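# Place red cube beside the right-hand blue cube

## Task

Set the red cube down on the table near whichever blue cube lies farther toward the robot's right (the -y side), without moving that blue cube, and finish with neither gripper touching any cube.

## Robot and tools

Robot: two arms, left_arm and right_arm, each ending in a parallel two-finger gripper. Arm names do not match image sides. Measured base positions in the scene frame: left_arm at (-0.001, +0.307, 0) m, right_arm at (+0.006, -0.254, +0.029) m, both turned only slightly about z. A camera stand sits behind the arms. A loose object may occasionally get a brief push from outside.

Frame: every reported pose, velocity and target is in the scene frame. Its origin is at table-top height, halfway between the nominal bases. +x points out over the table, +z points up, and +y points toward left_arm's side, so the robot's right is -y. The gripper's fingers extend along its own +z axis and close along its own y axis. end_effector_position is the spot between the finger pads, roughly 1 cm short of the tips. Printed hand positions and orientations may be wrong by a few cm, more when the arm reaches far.

Row format (shared by execute_actions and move): one flat list of 14 numbers for both arms together, each in [-1, 1]. The first 7 are left_arm: dx, dy, dz, rx, ry, rz, opening. The last 7 are right_arm in the same order. dx, dy, dz are offsets along the scene axes, and rx, ry, rz form a single rotation vector, also an offset, turned about the hand's own position. 1.0 equals 0.6 m or 180 degrees. Offsets count from that arm's Hand target as it was when the action or move began, not from the row before. Sending the same offset twice therefore moves the arm twice. Opening is not an offset but an absolute setting: +1 is fully open (0.094 m), -1 is shut. A 0 in the opening slot is a real command to half-close, so to keep a gripper as it is, repeat its current command. To leave an arm alone, give it six zeros.

execute_actions(actions, cameras): actions is a list of actions. Each action is a list of 1 to 15 rows, and each row lasts one 1/30 s control step. A short action keeps repeating its final row until 15 steps have passed. An empty list returns the state plus all camera images. cameras takes names, ["all"], or [].

move(target, speed, blend, opening_speed, grip_force, blocking, cameras): this drives each gripper in a straight line toward target. target is one 14-number row or a list of up to 15 rows, each one an offset from the same starting Hand targets. speed is the path's top speed in m/s, 0.002 to 2.9 (default 0.25); rotation tops out at twice that in rad/s. blend is a corner radius in m used in a list (0 = stop at each point). opening_speed is how fast the commanded opening changes, per second on the -1..1 scale, at least 0.2. grip_force is the pad force limit in N, 10 to 50, and it stays in effect until changed. Lower force makes closing slow. blocking=false hands back control after 0.5 s while the motion keeps running. The whole move is capped at 10 s. Paths do not avoid obstacles or the other arm. The result's move: line says how it ended: done, off_target, moving, held or fault. limits=paced means the pose was clipped, and limits=held means steps were withheld. done means the arm is at rest within 10 mm and 2 degrees.

wait(seconds): 0 to 3600; lets time run while a move continues. stop(): brakes the current move. zoom_image(camera, region): camera is cam_high, cam_left_wrist or cam_right_wrist. region is [x0, y0, x1, y1] in pixels, at most 504 by 504. It only works on the latest images. finished_scene(scene): scene is 1 to 3. It ends the scene and cannot be undone. After calling it for scene 1, make no more calls in that reply.

Cameras: cam_high is 896x504 and fixed. cam_left_wrist and cam_right_wrist are 672x504 fisheye cameras that ride on the wrists. The calibrations are roughly right.

Result lines: Hand target is the last commanded pose after clipping, and the next offsets start from it. The gripper often stops a little short of it because of friction or load. Waiting does not fix this, but a fresh execute_actions call, even one with zero offsets, asks for the pose again. Tool commands lists the current opening commands. grip_measured is the measured finger opening on the -1..1 scale; it reads a bit wide when empty and narrower than the part when squeezing. Joint positions have the gripper width in m as each arm's last number. Joint velocities, joint torques (which include an offset and wrap at ±28 N m on joints 1-3) and motor temperatures are also reported.

Control notes: orientation commands are limited to 40 degrees away from the current orientation at each step. Joint limits, in rad: waist -2.618..3.054, shoulder 0..3.142, elbow 0..3.142 (straight at 2.901), wrist pitch ±1.571, wrist yaw ±1.571, wrist roll ±2.094. Do not route paths close to an arm's own base, because the elbow can whip around. Faster moves drift further off the path and hit harder. An arm that is blocked keeps pushing until it is given a target back beyond its gripper. To release, command an opening well above grip_measured.

Avoid: dropping the cube or letting go while it is still moving, slamming into things, pushing hard, letting any cube leave the table, knocking the target blue cube, grippers or wrist cameras pressing against each other (this can fail the scene), strain on camera cables, and long holds or stretched poses that heat the motors. MOTOR HOT appears at 75 °C, the arm folds and stops at 90 °C, and it collapses at 100 °C.

Each tool is called after ">>>" as name([rows], argument=value, ...), one row to a line, values as JSON.

## Session

>>> execute_actions(actions=[])

Scene clock: 0.00 s.
left_arm: end_effector_position=(+0.3957, +0.3211, +0.1008) grip_measured=+1.000 end_effector_quat_wxyz=(+0.598, -0.039, +0.801, -0.005) | right_arm: end_effector_position=(+0.4022, -0.2499, +0.1560) grip_measured=+1.000 end_effector_quat_wxyz=(+0.625, -0.001, +0.776, -0.078)
Joint positions: left_arm=[0.048 1.561 0.336 0.936 -0.015 -0.061 0.094] | right_arm=[0.126 1.51 0.332 0.965 0.227 -0.077 0.094]
Joint velocities: within noise
Joint torques (N m): no reading
Motor temperatures (°C): left_arm=[21 21 24 22 23 22 22] | right_arm=[21 24 25 23 22 23 21]
Heat: left arm: 24 °C; right arm: 25 °C.
Hand target: left_arm +0.3982, +0.3212, +0.1076; +0.606, -0.039, +0.795, -0.005 | right_arm +0.4038, -0.2499, +0.1616; +0.631, +0.000, +0.772, -0.077
Tool commands: left_gripper/opening=+1.0 right_gripper/opening=+1.0
camera_calibration:
cam_left_wrist: T_world_to_cam=[[0.15922, -0.98368, 0.08384, 0.24961], [-0.63831, -0.16736, -0.75137, 0.41932], [0.75313, 0.06612, -0.65454, -0.15694]] pos_world=[0.34611, 0.32609, 0.19142]
cam_right_wrist: T_world_to_cam=[[-0.00292, -0.98931, 0.14579, -0.26313], [-0.57822, -0.11728, -0.80741, 0.36902], [0.81588, -0.08665, -0.57169, -0.16207]] pos_world=[0.34484, -0.23108, 0.24365]

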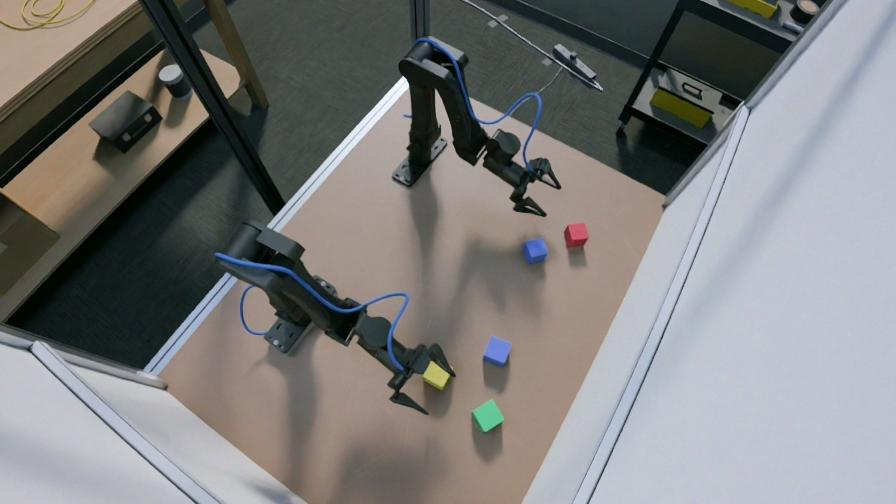

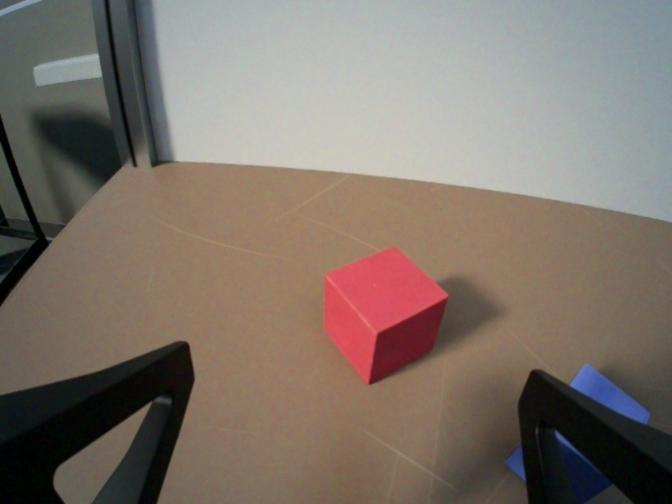

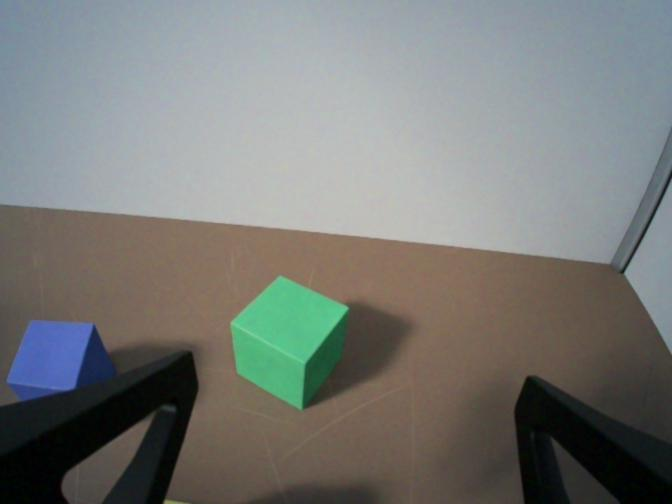

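>>> move(target=[0.166,-0.0133,0.054,0.127,0.2857,-0.2552,1,0,0,0,0,0,0,1], speed=0.4, cameras=["all"])

Scene clock: 85.33 s.
left_arm: end_effector_position=(+0.4944, +0.3181, +0.1408) grip_measured=+1.000 end_effector_quat_wxyz=(+0.160, +0.369, +0.913, -0.063) | right_arm: end_effector_position=(+0.4022, -0.2499, +0.1560) grip_measured=+1.000 end_effector_quat_wxyz=(+0.625, -0.001, +0.776, -0.078)
Joint positions: left_arm=[0.137 2.291 2.299 -1.351 0.263 0.853 0.094] | right_arm=[0.126 1.51 0.332 0.965 0.227 -0.077 0.094]
Joint torques (N m): left_arm=[-0.9 -11.19 8.68 0.99 0.18 0.1] | right_arm=[0.02 -5.5 5.52 2.02 0.02 0.03]
Motor temperatures (°C): left_arm=[21 24 27 33 23 22 22] | right_arm=[21 26 26 31 22 23 21]
Heat: left arm: 33 °C; right arm: 31 °C.
Hand target: left_arm +0.4979, +0.3133, +0.1401; +0.160, +0.377, +0.910, -0.066 | right_arm +0.4038, -0.2499, +0.1616; +0.631, +0.000, +0.772, -0.077
Off the commanded pose: left_arm 0.006 m, 1 deg | right_arm 0.006 m, 1 deg.
move: done
cam_left_wrist: T_world_to_cam=[[-0.62921, -0.77428, -0.06767, 0.57218], [-0.77714, 0.62541, 0.0701, 0.21266], [-0.01196, 0.0967, -0.99524, 0.2116]] pos_world=[0.52782, 0.28957, 0.2344]
cam_right_wrist: T_world_to_cam=[[-0.00292, -0.98931, 0.14579, -0.26313], [-0.57822, -0.11728, -0.80741, 0.36902], [0.81588, -0.08665, -0.57169, -0.16207]] pos_world=[0.34484, -0.23108, 0.24365]

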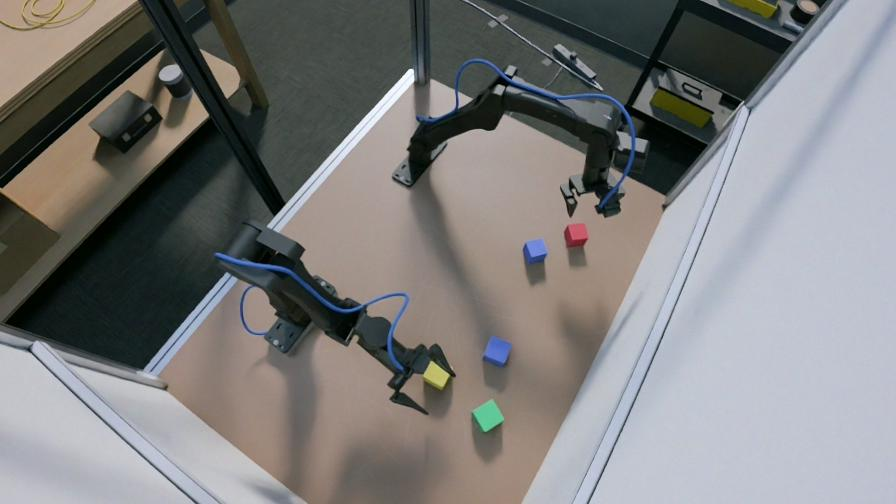

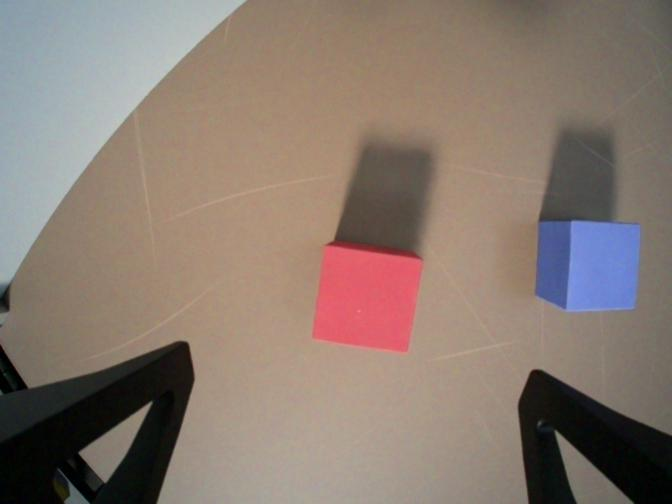

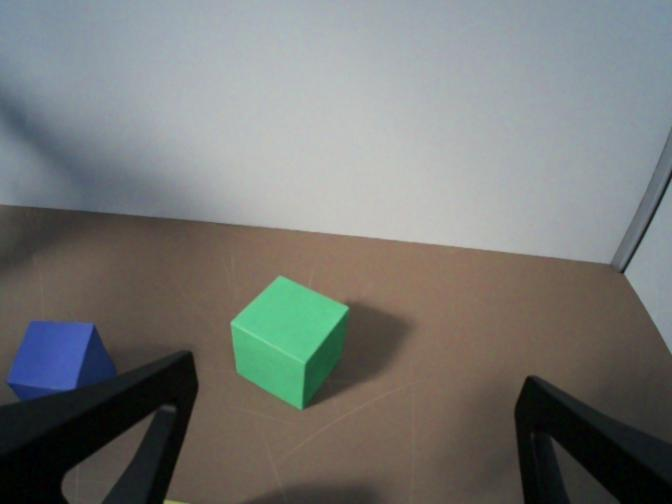

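>>> move([
  [0.004,-0.005,-0.195,0,0,0,1,0,0,0,0,0,0,1],
  [0.004,-0.005,-0.195,0,0,0,-0.22,0,0,0,0,0,0,1],
  [0.004,-0.005,-0.06,0,0,0,-0.22,0,0,0,0,0,0,1],
  [-0.035,-0.45,-0.03,0,0,-0.183,-0.22,0,0,0,0,0,0,1],
], speed=[0.18,0.2,0.25,0.35], blend=[0,0,0.03,0], opening_speed=1.5, cameras=["all"])

Scene clock: 111.87 s.
left_arm: end_effector_position=(+0.4746, +0.0445, +0.1233) grip_measured=-0.025 end_effector_quat_wxyz=(+0.160, +0.613, +0.768, -0.097) | right_arm: end_effector_position=(+0.4022, -0.2499, +0.1560) grip_measured=+1.000 end_effector_quat_wxyz=(+0.625, -0.001, +0.776, -0.078)
Joint positions: left_arm=[-0.397 2.625 2.834 -1.51 0.266 0.892 0.046] | right_arm=[0.126 1.51 0.332 0.965 0.227 -0.077 0.094]
Joint torques (N m): left_arm=[0.51 -12.89 8.35 1.09 0.29 0.1] | right_arm=[0.03 -5.5 5.5 2.02 0.02 0.03]
Heat: left arm: 29 °C; right arm: 32 °C.
Hand target: left_arm +0.4769, +0.0432, +0.1221; +0.135, +0.620, +0.765, -0.109 | right_arm +0.4038, -0.2499, +0.1616; +0.631, +0.000, +0.772, -0.077
Off the commanded pose: left_arm 0.003 m, 3 deg | right_arm 0.006 m, 1 deg.
elbow stopped short (left arm): the move would have taken joint 3 (elbow) straighter than the controller allows.
move: off_target (left_arm); target 2's new opening was sent with left_arm's hand 0.013 m and 1 deg from that target
cam_left_wrist: T_world_to_cam=[[-0.94333, -0.313, -0.1103, 0.48045], [-0.31872, 0.94708, 0.03824, 0.14163], [0.09249, 0.07122, -0.99316, 0.17179]] pos_world=[0.48247, 0.00401, 0.21819]
cam_right_wrist: T_world_to_cam=[[-0.00292, -0.98931, 0.14579, -0.26313], [-0.57822, -0.11728, -0.80741, 0.36902], [0.81588, -0.08665, -0.57169, -0.16207]] pos_world=[0.34484, -0.23108, 0.24365]

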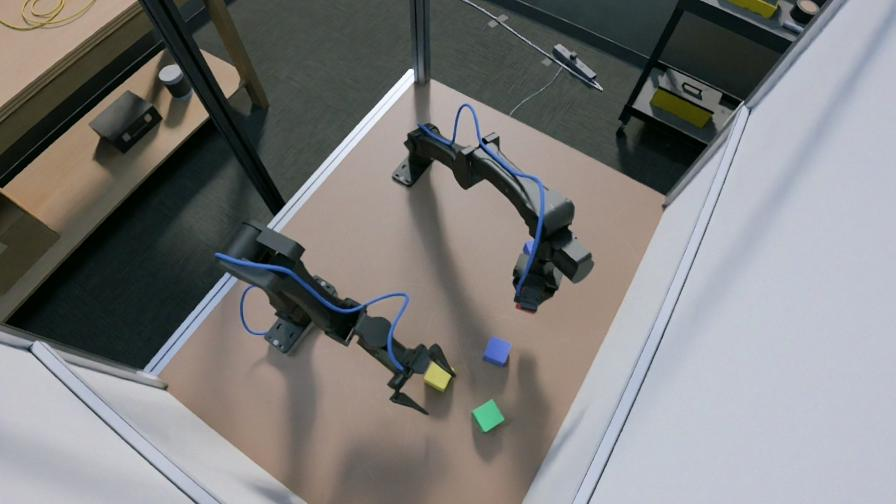

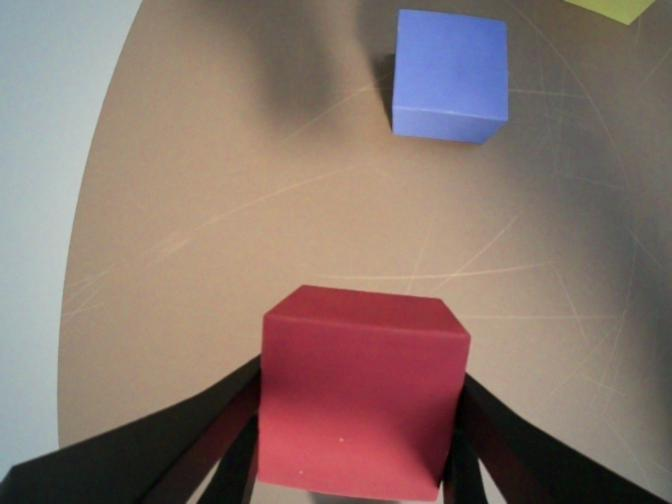

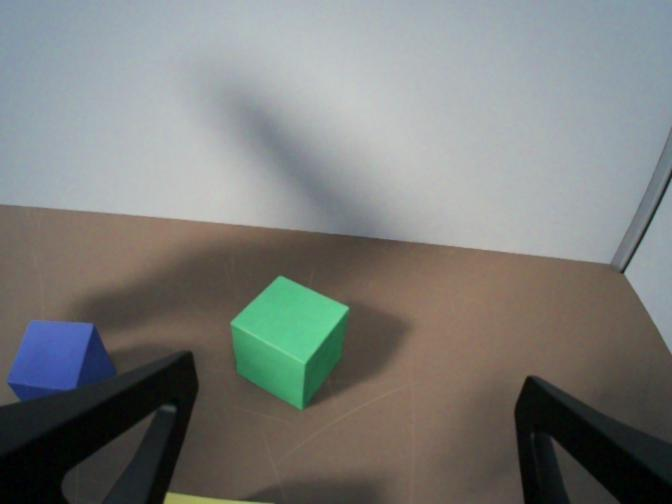

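>>> move([
  [-0.01,-0.01,-0.115,0,0,0,-0.22,0,0,0,0,0,0,1],
  [-0.022,-0.103,-0.125,0,0,0,-0.22,0,0,0,0,0,0,1],
  [-0.022,-0.103,-0.148,0,0,0,-0.22,0,0,0,0,0,0,1],
], speed=[0.2,0.12,0.06], blend=[0.02,0,0], cameras=["cam_high","cam_left_wrist"])

Scene clock: 142.90 s.
left_arm: end_effector_position=(+0.4622, -0.0179, +0.0373) grip_measured=-0.025 end_effector_quat_wxyz=(+0.133, +0.623, +0.764, -0.106) | right_arm: end_effector_position=(+0.4022, -0.2499, +0.1560) grip_measured=+1.000 end_effector_quat_wxyz=(+0.625, -0.001, +0.776, -0.078)
Joint positions: left_arm=[-0.513 2.7 2.636 -1.269 0.247 0.802 0.046] | right_arm=[0.126 1.51 0.332 0.965 0.227 -0.077 0.094]
Joint torques (N m): left_arm=[0.27 -15.54 4.98 1.27 0.2 -0.05] | right_arm=[0.03 -5.5 5.52 2.02 0.03 0.03]
Motor temperatures (°C): left_arm=[21 28 27 28 23 22 24] | right_arm=[21 26 26 33 22 23 21]
Heat: left arm: 28 °C; right arm: 33 °C.
Hand target: left_arm +0.4636, -0.0186, +0.0332; +0.135, +0.620, +0.765, -0.109 | right_arm +0.4038, -0.2499, +0.1616; +0.631, +0.000, +0.772, -0.077
Off the commanded pose: left_arm 0.004 m, 1 deg | right_arm 0.006 m, 1 deg.
move: done
cam_left_wrist: T_world_to_cam=[[-0.95618, -0.28444, -0.06929, 0.44462], [-0.28932, 0.95428, 0.0751, 0.18525], [0.04477, 0.09186, -0.99477, 0.1143]] pos_world=[0.47362, -0.06081, 0.1306]

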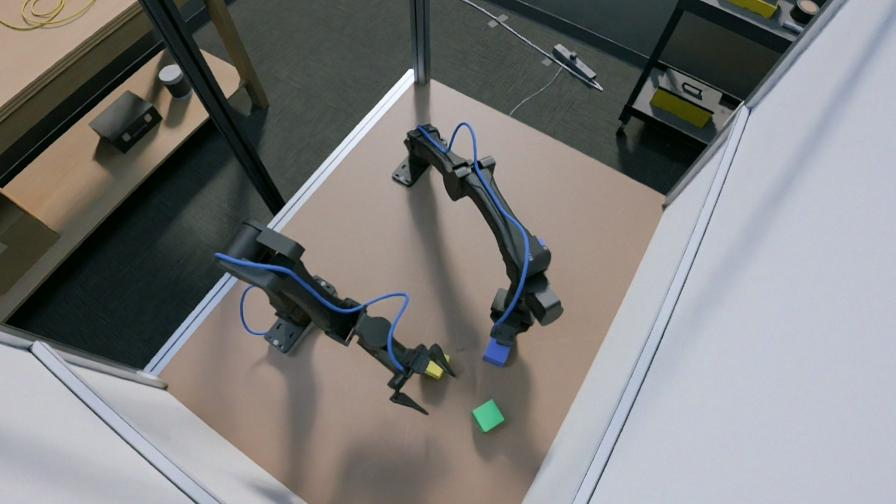

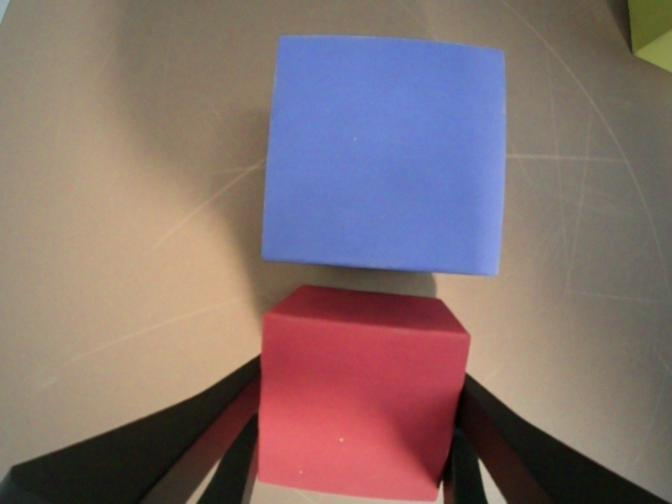

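>>> move([
  [0,0,-0.003,0,0,0,0.4,0,0,0,0,0,0,1],
  [-0.012,0.07,0.18,0,0,0,0.4,0,0,0,0,0,0,1],
], speed=[0.03,0.2], opening_speed=0.8, cameras=["cam_left_wrist"])

Scene clock: 156.67 s.
left_arm: end_effector_position=(+0.4551, +0.0247, +0.1164) grip_measured=+0.398 end_effector_quat_wxyz=(+0.136, +0.613, +0.772, -0.102) | right_arm: end_effector_position=(+0.4022, -0.2499, +0.1560) grip_measured=+1.000 end_effector_quat_wxyz=(+0.625, -0.001, +0.776, -0.078)
Joint positions: left_arm=[-0.45 2.634 2.834 -1.539 0.253 0.84 0.066] | right_arm=[0.126 1.51 0.332 0.965 0.227 -0.077 0.094]
Joint torques (N m): left_arm=[0.44 -17.76 8.29 1 0.29 0.11] | right_arm=[0.03 -5.49 5.53 2.03 0.02 0.03]
Motor temperatures (°C): left_arm=[21 33 27 28 23 22 24] | right_arm=[21 27 26 33 22 23 21]
Heat: left arm: 33 °C; right arm: 33 °C.
Hand target: left_arm +0.4564, +0.0236, +0.1412; +0.135, +0.620, +0.765, -0.109 | right_arm +0.4038, -0.2499, +0.1616; +0.631, +0.000, +0.772, -0.077
Off the commanded pose: left_arm 0.025 m, 1 deg | right_arm 0.006 m, 1 deg.
elbow stopped short (left arm): the move would have taken joint 3 (elbow) straighter than the controller allows.
move: off_target (left_arm)
cam_left_wrist: T_world_to_cam=[[-0.94799, -0.30956, -0.07404, 0.45292], [-0.31478, 0.94627, 0.07403, 0.14849], [0.04715, 0.09349, -0.9945, 0.1883]] pos_world=[0.46723, -0.01792, 0.2098]

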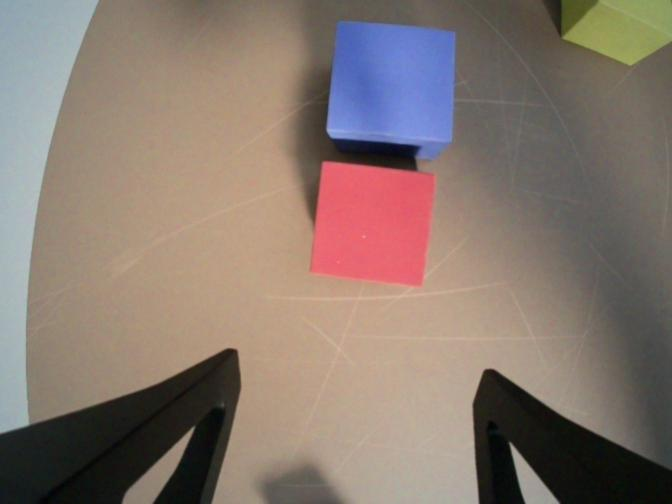

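Placed.

>>> finished_scene(scene=2)

The scene is finished: the task was done.


## Next scene

The same job, from a new start.

>>> execute_actions(actions=[])

Scene clock: 0.00 s.
left_arm: end_effector_position=(+0.3884, +0.3415, +0.1112) grip_measured=+1.000 end_effector_quat_wxyz=(+0.621, -0.103, +0.772, +0.086) | right_arm: end_effector_position=(+0.4026, -0.2756, +0.1426) grip_measured=+1.000 end_effector_quat_wxyz=(+0.612, +0.071, +0.780, -0.114)
Joint positions: left_arm=[-0.041 1.582 0.306 1.049 -0.325 -0.07 0.094] | right_arm=[0.124 1.58 0.347 0.988 0.373 -0.001 0.094]
Joint velocities: within noise
Joint torques (N m): no reading
Motor temperatures (°C): left_arm=[20 21 24 23 23 22 22] | right_arm=[21 24 24 24 22 23 21]
Heat: left arm: 24 °C; right arm: 24 °C.
Hand target: left_arm +0.3902, +0.3416, +0.1166; +0.627, -0.105, +0.767, +0.085 | right_arm +0.4043, -0.2757, +0.1476; +0.617, +0.073, +0.775, -0.113
Tool commands: left_gripper/opening=+1.0 right_gripper/opening=+1.0
camera_calibration:
cam_left_wrist: T_world_to_cam=[[0.36106, -0.93192, 0.03408, 0.17945], [-0.54419, -0.24023, -0.80383, 0.42003], [0.7573, 0.27169, -0.59388, -0.22453]] pos_world=[0.33382, 0.32914, 0.19818]
cam_right_wrist: T_world_to_cam=[[-0.15867, -0.98098, 0.1118, -0.21673], [-0.59854, 0.00551, -0.80107, 0.39656], [0.78522, -0.19402, -0.58803, -0.18732]] pos_world=[0.35006, -0.25113, 0.23175]

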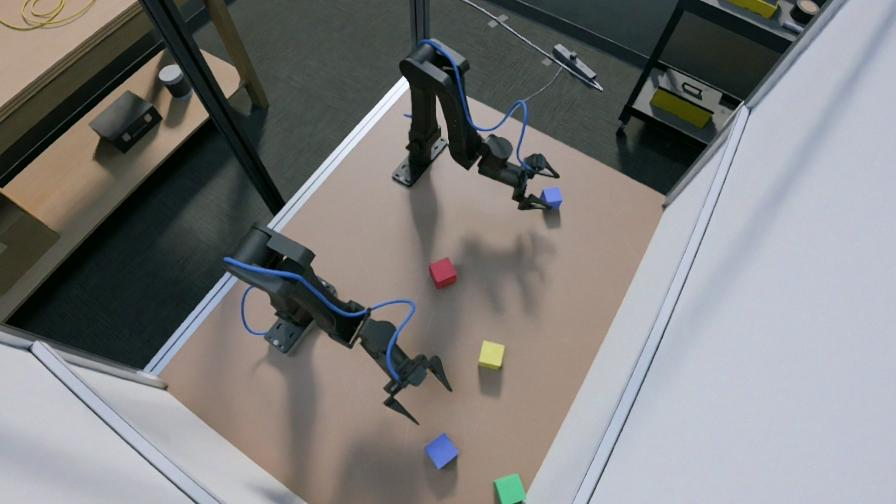

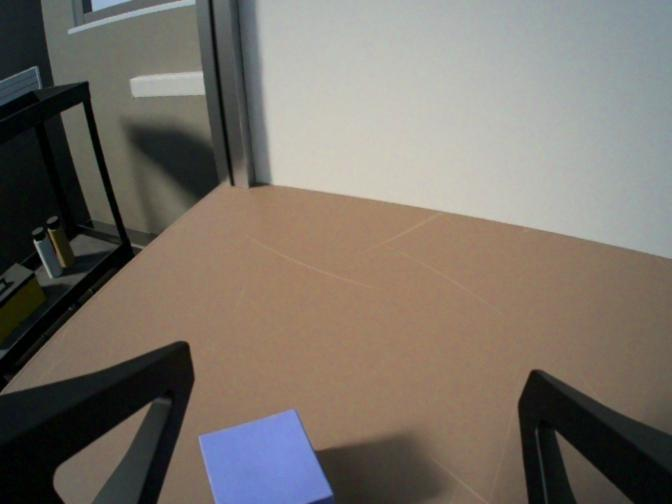

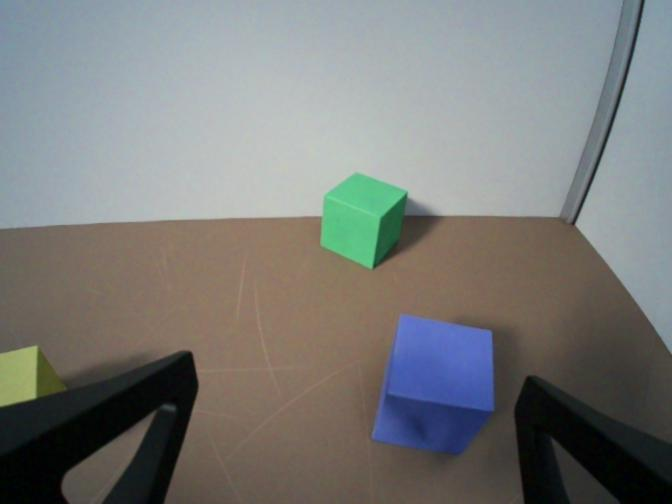

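>>> move(target=[0,0,0,0,0,0,1,-0.24,0.493,0.033,-0.071,0.3275,0.3034,1], speed=0.4, cameras=["cam_right_wrist"])

Scene clock: 25.30 s.
left_arm: end_effector_position=(+0.3884, +0.3415, +0.1112) grip_measured=+1.000 end_effector_quat_wxyz=(+0.621, -0.103, +0.772, +0.086) | right_arm: end_effector_position=(+0.2591, +0.0135, +0.1621) grip_measured=+1.000 end_effector_quat_wxyz=(+0.156, -0.394, +0.903, +0.063)
Joint positions: left_arm=[-0.041 1.582 0.306 1.049 -0.325 -0.07 0.094] | right_arm=[0.829 1.619 1.328 -0.941 0.006 -0.011 0.094]
Joint torques (N m): left_arm=[-0.03 -6.02 5.38 2.36 -0.04 0] | right_arm=[0.4 -6.8 8.64 0.87 -0.13 -0.04]
Motor temperatures (°C): left_arm=[20 22 25 29 23 22 22] | right_arm=[21 25 26 27 22 23 21]
Heat: left arm: 29 °C; right arm: 27 °C.
Hand target: left_arm +0.3902, +0.3416, +0.1166; +0.627, -0.105, +0.767, +0.085 | right_arm +0.2603, +0.0201, +0.1674; +0.159, -0.400, +0.900, +0.070
Off the commanded pose: left_arm 0.006 m, 1 deg | right_arm 0.009 m, 1 deg.
move: done
cam_right_wrist: T_world_to_cam=[[0.77615, -0.62795, -0.0572, -0.17773], [-0.62557, -0.77822, 0.05508, 0.20355], [-0.0791, -0.00697, -0.99684, 0.28063]] pos_world=[0.28747, 0.04876, 0.25837]

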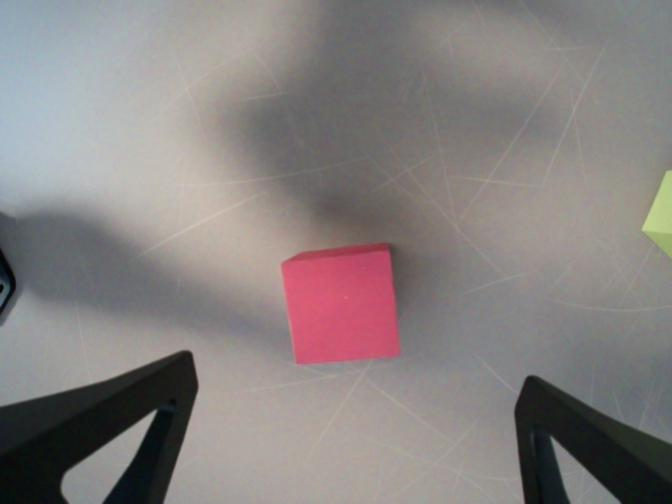

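>>> move([
  [0,0,0,0,0,0,1,-0.008,0.012,-0.226,0,0,0,1],
  [0,0,0,0,0,0,1,-0.008,0.012,-0.226,0,0,0,-0.06],
  [0,0,0,0,0,0,1,-0.008,0.012,-0.07,0,0,0,-0.06],
  [0,0,0,0,0,0,1,0.183,-0.483,-0.045,0,0,-0.472,-0.06],
], speed=[0.18,0.2,0.25,0.4], blend=[0,0,0.03,0], opening_speed=1.5, cameras=["cam_right_wrist"])

Scene clock: 46.90 s.
left_arm: end_effector_position=(+0.3884, +0.3415, +0.1112) grip_measured=+1.000 end_effector_quat_wxyz=(+0.621, -0.103, +0.772, +0.086) | right_arm: end_effector_position=(+0.3631, -0.2640, +0.1333) grip_measured=+0.164 end_effector_quat_wxyz=(+0.153, +0.304, +0.939, -0.047)
Joint positions: left_arm=[-0.041 1.582 0.306 1.049 -0.325 -0.07 0.094] | right_arm=[0.085 1.662 1.27 -0.925 0.201 0.67 0.055]
Joint torques (N m): left_arm=[-0.01 -6.02 5.33 2.34 -0.04 0] | right_arm=[-0.49 -7.16 8.64 0.75 0.3 0.11]
Heat: left arm: 32 °C; right arm: 29 °C.
Hand target: left_arm +0.3902, +0.3416, +0.1166; +0.627, -0.105, +0.767, +0.085 | right_arm +0.3700, -0.2698, +0.1404; +0.164, +0.313, +0.934, -0.055
Off the commanded pose: left_arm 0.006 m, 1 deg | right_arm 0.011 m, 2 deg.
move: off_target (right_arm)
cam_right_wrist: T_world_to_cam=[[-0.52818, -0.8461, -0.07177, -0.01645], [-0.84886, 0.52395, 0.07014, 0.47703], [-0.02174, 0.09797, -0.99495, 0.26487]] pos_world=[0.402, -0.2898, 0.22889]

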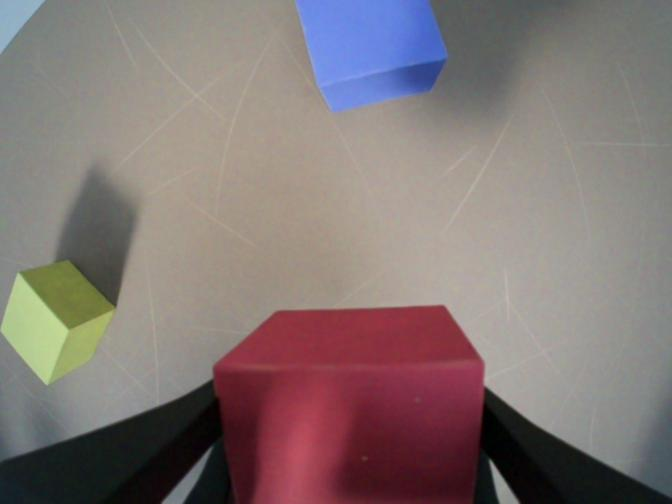

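>>> move([
  [0,0,0,0,0,0,1,0.07,-0.075,-0.125,0,0,0.095,-0.06],
  [0,0,0,0,0,0,1,0.095,-0.092,-0.135,0,0,0.095,-0.06],
  [0,0,0,0,0,0,1,0.095,-0.092,-0.173,0,0,0.095,-0.06],
], speed=[0.2,0.1,0.06], blend=[0.01,0.005,0], cameras=["cam_right_wrist"])

Scene clock: 87.17 s.
left_arm: end_effector_position=(+0.3884, +0.3415, +0.1112) grip_measured=+1.000 end_effector_quat_wxyz=(+0.621, -0.103, +0.772, +0.086) | right_arm: end_effector_position=(+0.4223, -0.3233, +0.0409) grip_measured=+0.164 end_effector_quat_wxyz=(+0.167, +0.172, +0.970, -0.033)
Joint positions: left_arm=[-0.041 1.582 0.306 1.049 -0.325 -0.07 0.094] | right_arm=[-0.119 1.944 1.224 -0.519 0.079 0.203 0.055]
Joint torques (N m): left_arm=[-0.02 -6.05 5.33 2.35 -0.03 0] | right_arm=[-0.5 -8.81 6.09 1.14 -0.06 -0.05]
Motor temperatures (°C): left_arm=[20 23 25 35 23 22 22] | right_arm=[21 27 28 26 23 23 23]
Heat: left arm: 35 °C; right arm: 28 °C.
Hand target: left_arm +0.3902, +0.3416, +0.1166; +0.627, -0.105, +0.767, +0.085 | right_arm +0.4271, -0.3250, +0.0366; +0.171, +0.170, +0.970, -0.030
Off the commanded pose: left_arm 0.006 m, 1 deg | right_arm 0.007 m, 1 deg.
move: done; blend cut to 0.0096 m at target 1
cam_right_wrist: T_world_to_cam=[[-0.27825, -0.95872, -0.05856, -0.18443], [-0.95992, 0.27544, 0.0518, 0.53216], [-0.03353, 0.07063, -0.99694, 0.17627]] pos_world=[0.46542, -0.33584, 0.13736]

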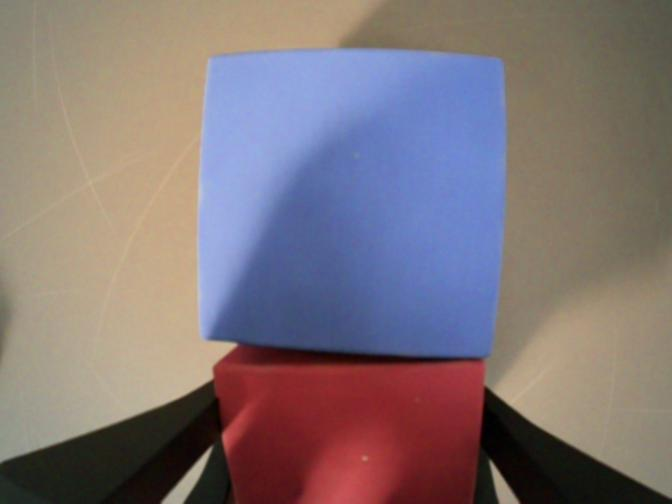

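>>> move([
  [0,0,0,0,0,0,1,-0.014,0.005,0.012,0,0,0,-0.06],
  [0,0,0,0,0,0,1,-0.016,0.0055,0.012,0,0,0,-0.06],
  [0,0,0,0,0,0,1,-0.016,0.0055,-0.003,0,0,0,-0.06],
], speed=0.05, cameras=["cam_right_wrist"])

Scene clock: 101.33 s.
left_arm: end_effector_position=(+0.3884, +0.3415, +0.1112) grip_measured=+1.000 end_effector_quat_wxyz=(+0.621, -0.103, +0.772, +0.086) | right_arm: end_effector_position=(+0.4214, -0.3232, +0.0397) grip_measured=+0.164 end_effector_quat_wxyz=(+0.174, +0.172, +0.969, -0.033)
Joint positions: left_arm=[-0.041 1.582 0.306 1.049 -0.325 -0.07 0.094] | right_arm=[-0.119 1.934 1.199 -0.49 0.079 0.203 0.055]
Joint torques (N m): left_arm=[0.01 -5.98 5.38 2.35 -0.03 0.01] | right_arm=[0.02 -10.25 4.25 1.09 -0.04 0]
Heat: left arm: 35 °C; right arm: 27 °C.
Hand target: left_arm +0.3902, +0.3416, +0.1166; +0.627, -0.105, +0.767, +0.085 | right_arm +0.4175, -0.3216, +0.0349; +0.171, +0.170, +0.970, -0.030
Off the commanded pose: left_arm 0.006 m, 1 deg | right_arm 0.006 m, 0 deg.
move: done
cam_right_wrist: T_world_to_cam=[[-0.27734, -0.95884, -0.06092, -0.18492], [-0.96057, 0.27543, 0.03787, 0.53222], [-0.01953, 0.06902, -0.99742, 0.16861]] pos_world=[0.46324, -0.33554, 0.13675]

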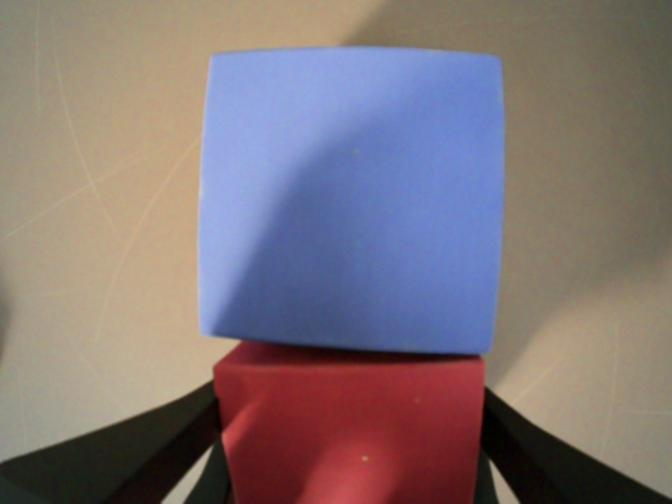

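>>> move([
  [0,0,0,0,0,0,1,0,0,0,0,0,0,0.55],
  [0,0,0,0,0,0,1,-0.07,0.024,0.17,0,0,0,0.55],
], speed=[0.03,0.2], opening_speed=0.8, cameras=["cam_right_wrist"])

Scene clock: 111.13 s.
left_arm: end_effector_position=(+0.3884, +0.3415, +0.1112) grip_measured=+1.000 end_effector_quat_wxyz=(+0.621, -0.103, +0.772, +0.086) | right_arm: end_effector_position=(+0.3681, -0.3082, +0.1191) grip_measured=+0.548 end_effector_quat_wxyz=(+0.148, +0.169, +0.974, -0.031)
Joint positions: left_arm=[-0.041 1.582 0.306 1.049 -0.325 -0.07 0.094] | right_arm=[-0.098 1.672 1.225 -0.831 0.079 0.218 0.073]
Joint torques (N m): left_arm=[0.01 -6 5.35 2.35 -0.04 0] | right_arm=[0.61 -10.22 8.46 0.79 0.04 0.11]
Heat: left arm: 36 °C; right arm: 28 °C.
Hand target: left_arm +0.3902, +0.3416, +0.1166; +0.627, -0.105, +0.767, +0.085 | right_arm +0.3755, -0.3072, +0.1369; +0.171, +0.170, +0.970, -0.030
Off the commanded pose: left_arm 0.006 m, 1 deg | right_arm 0.019 m, 3 deg.
move: off_target (right_arm)
cam_right_wrist: T_world_to_cam=[[-0.27447, -0.95987, -0.05759, -0.18223], [-0.95895, 0.26877, 0.09045, 0.46495], [-0.07134, 0.08005, -0.99423, 0.2679]] pos_world=[0.41496, -0.32133, 0.21381]

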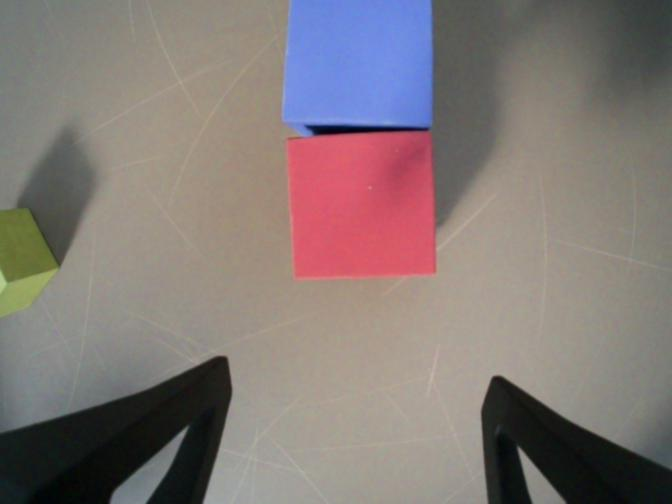

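>>> finished_scene(scene=3)

The scene is finished: the task was done.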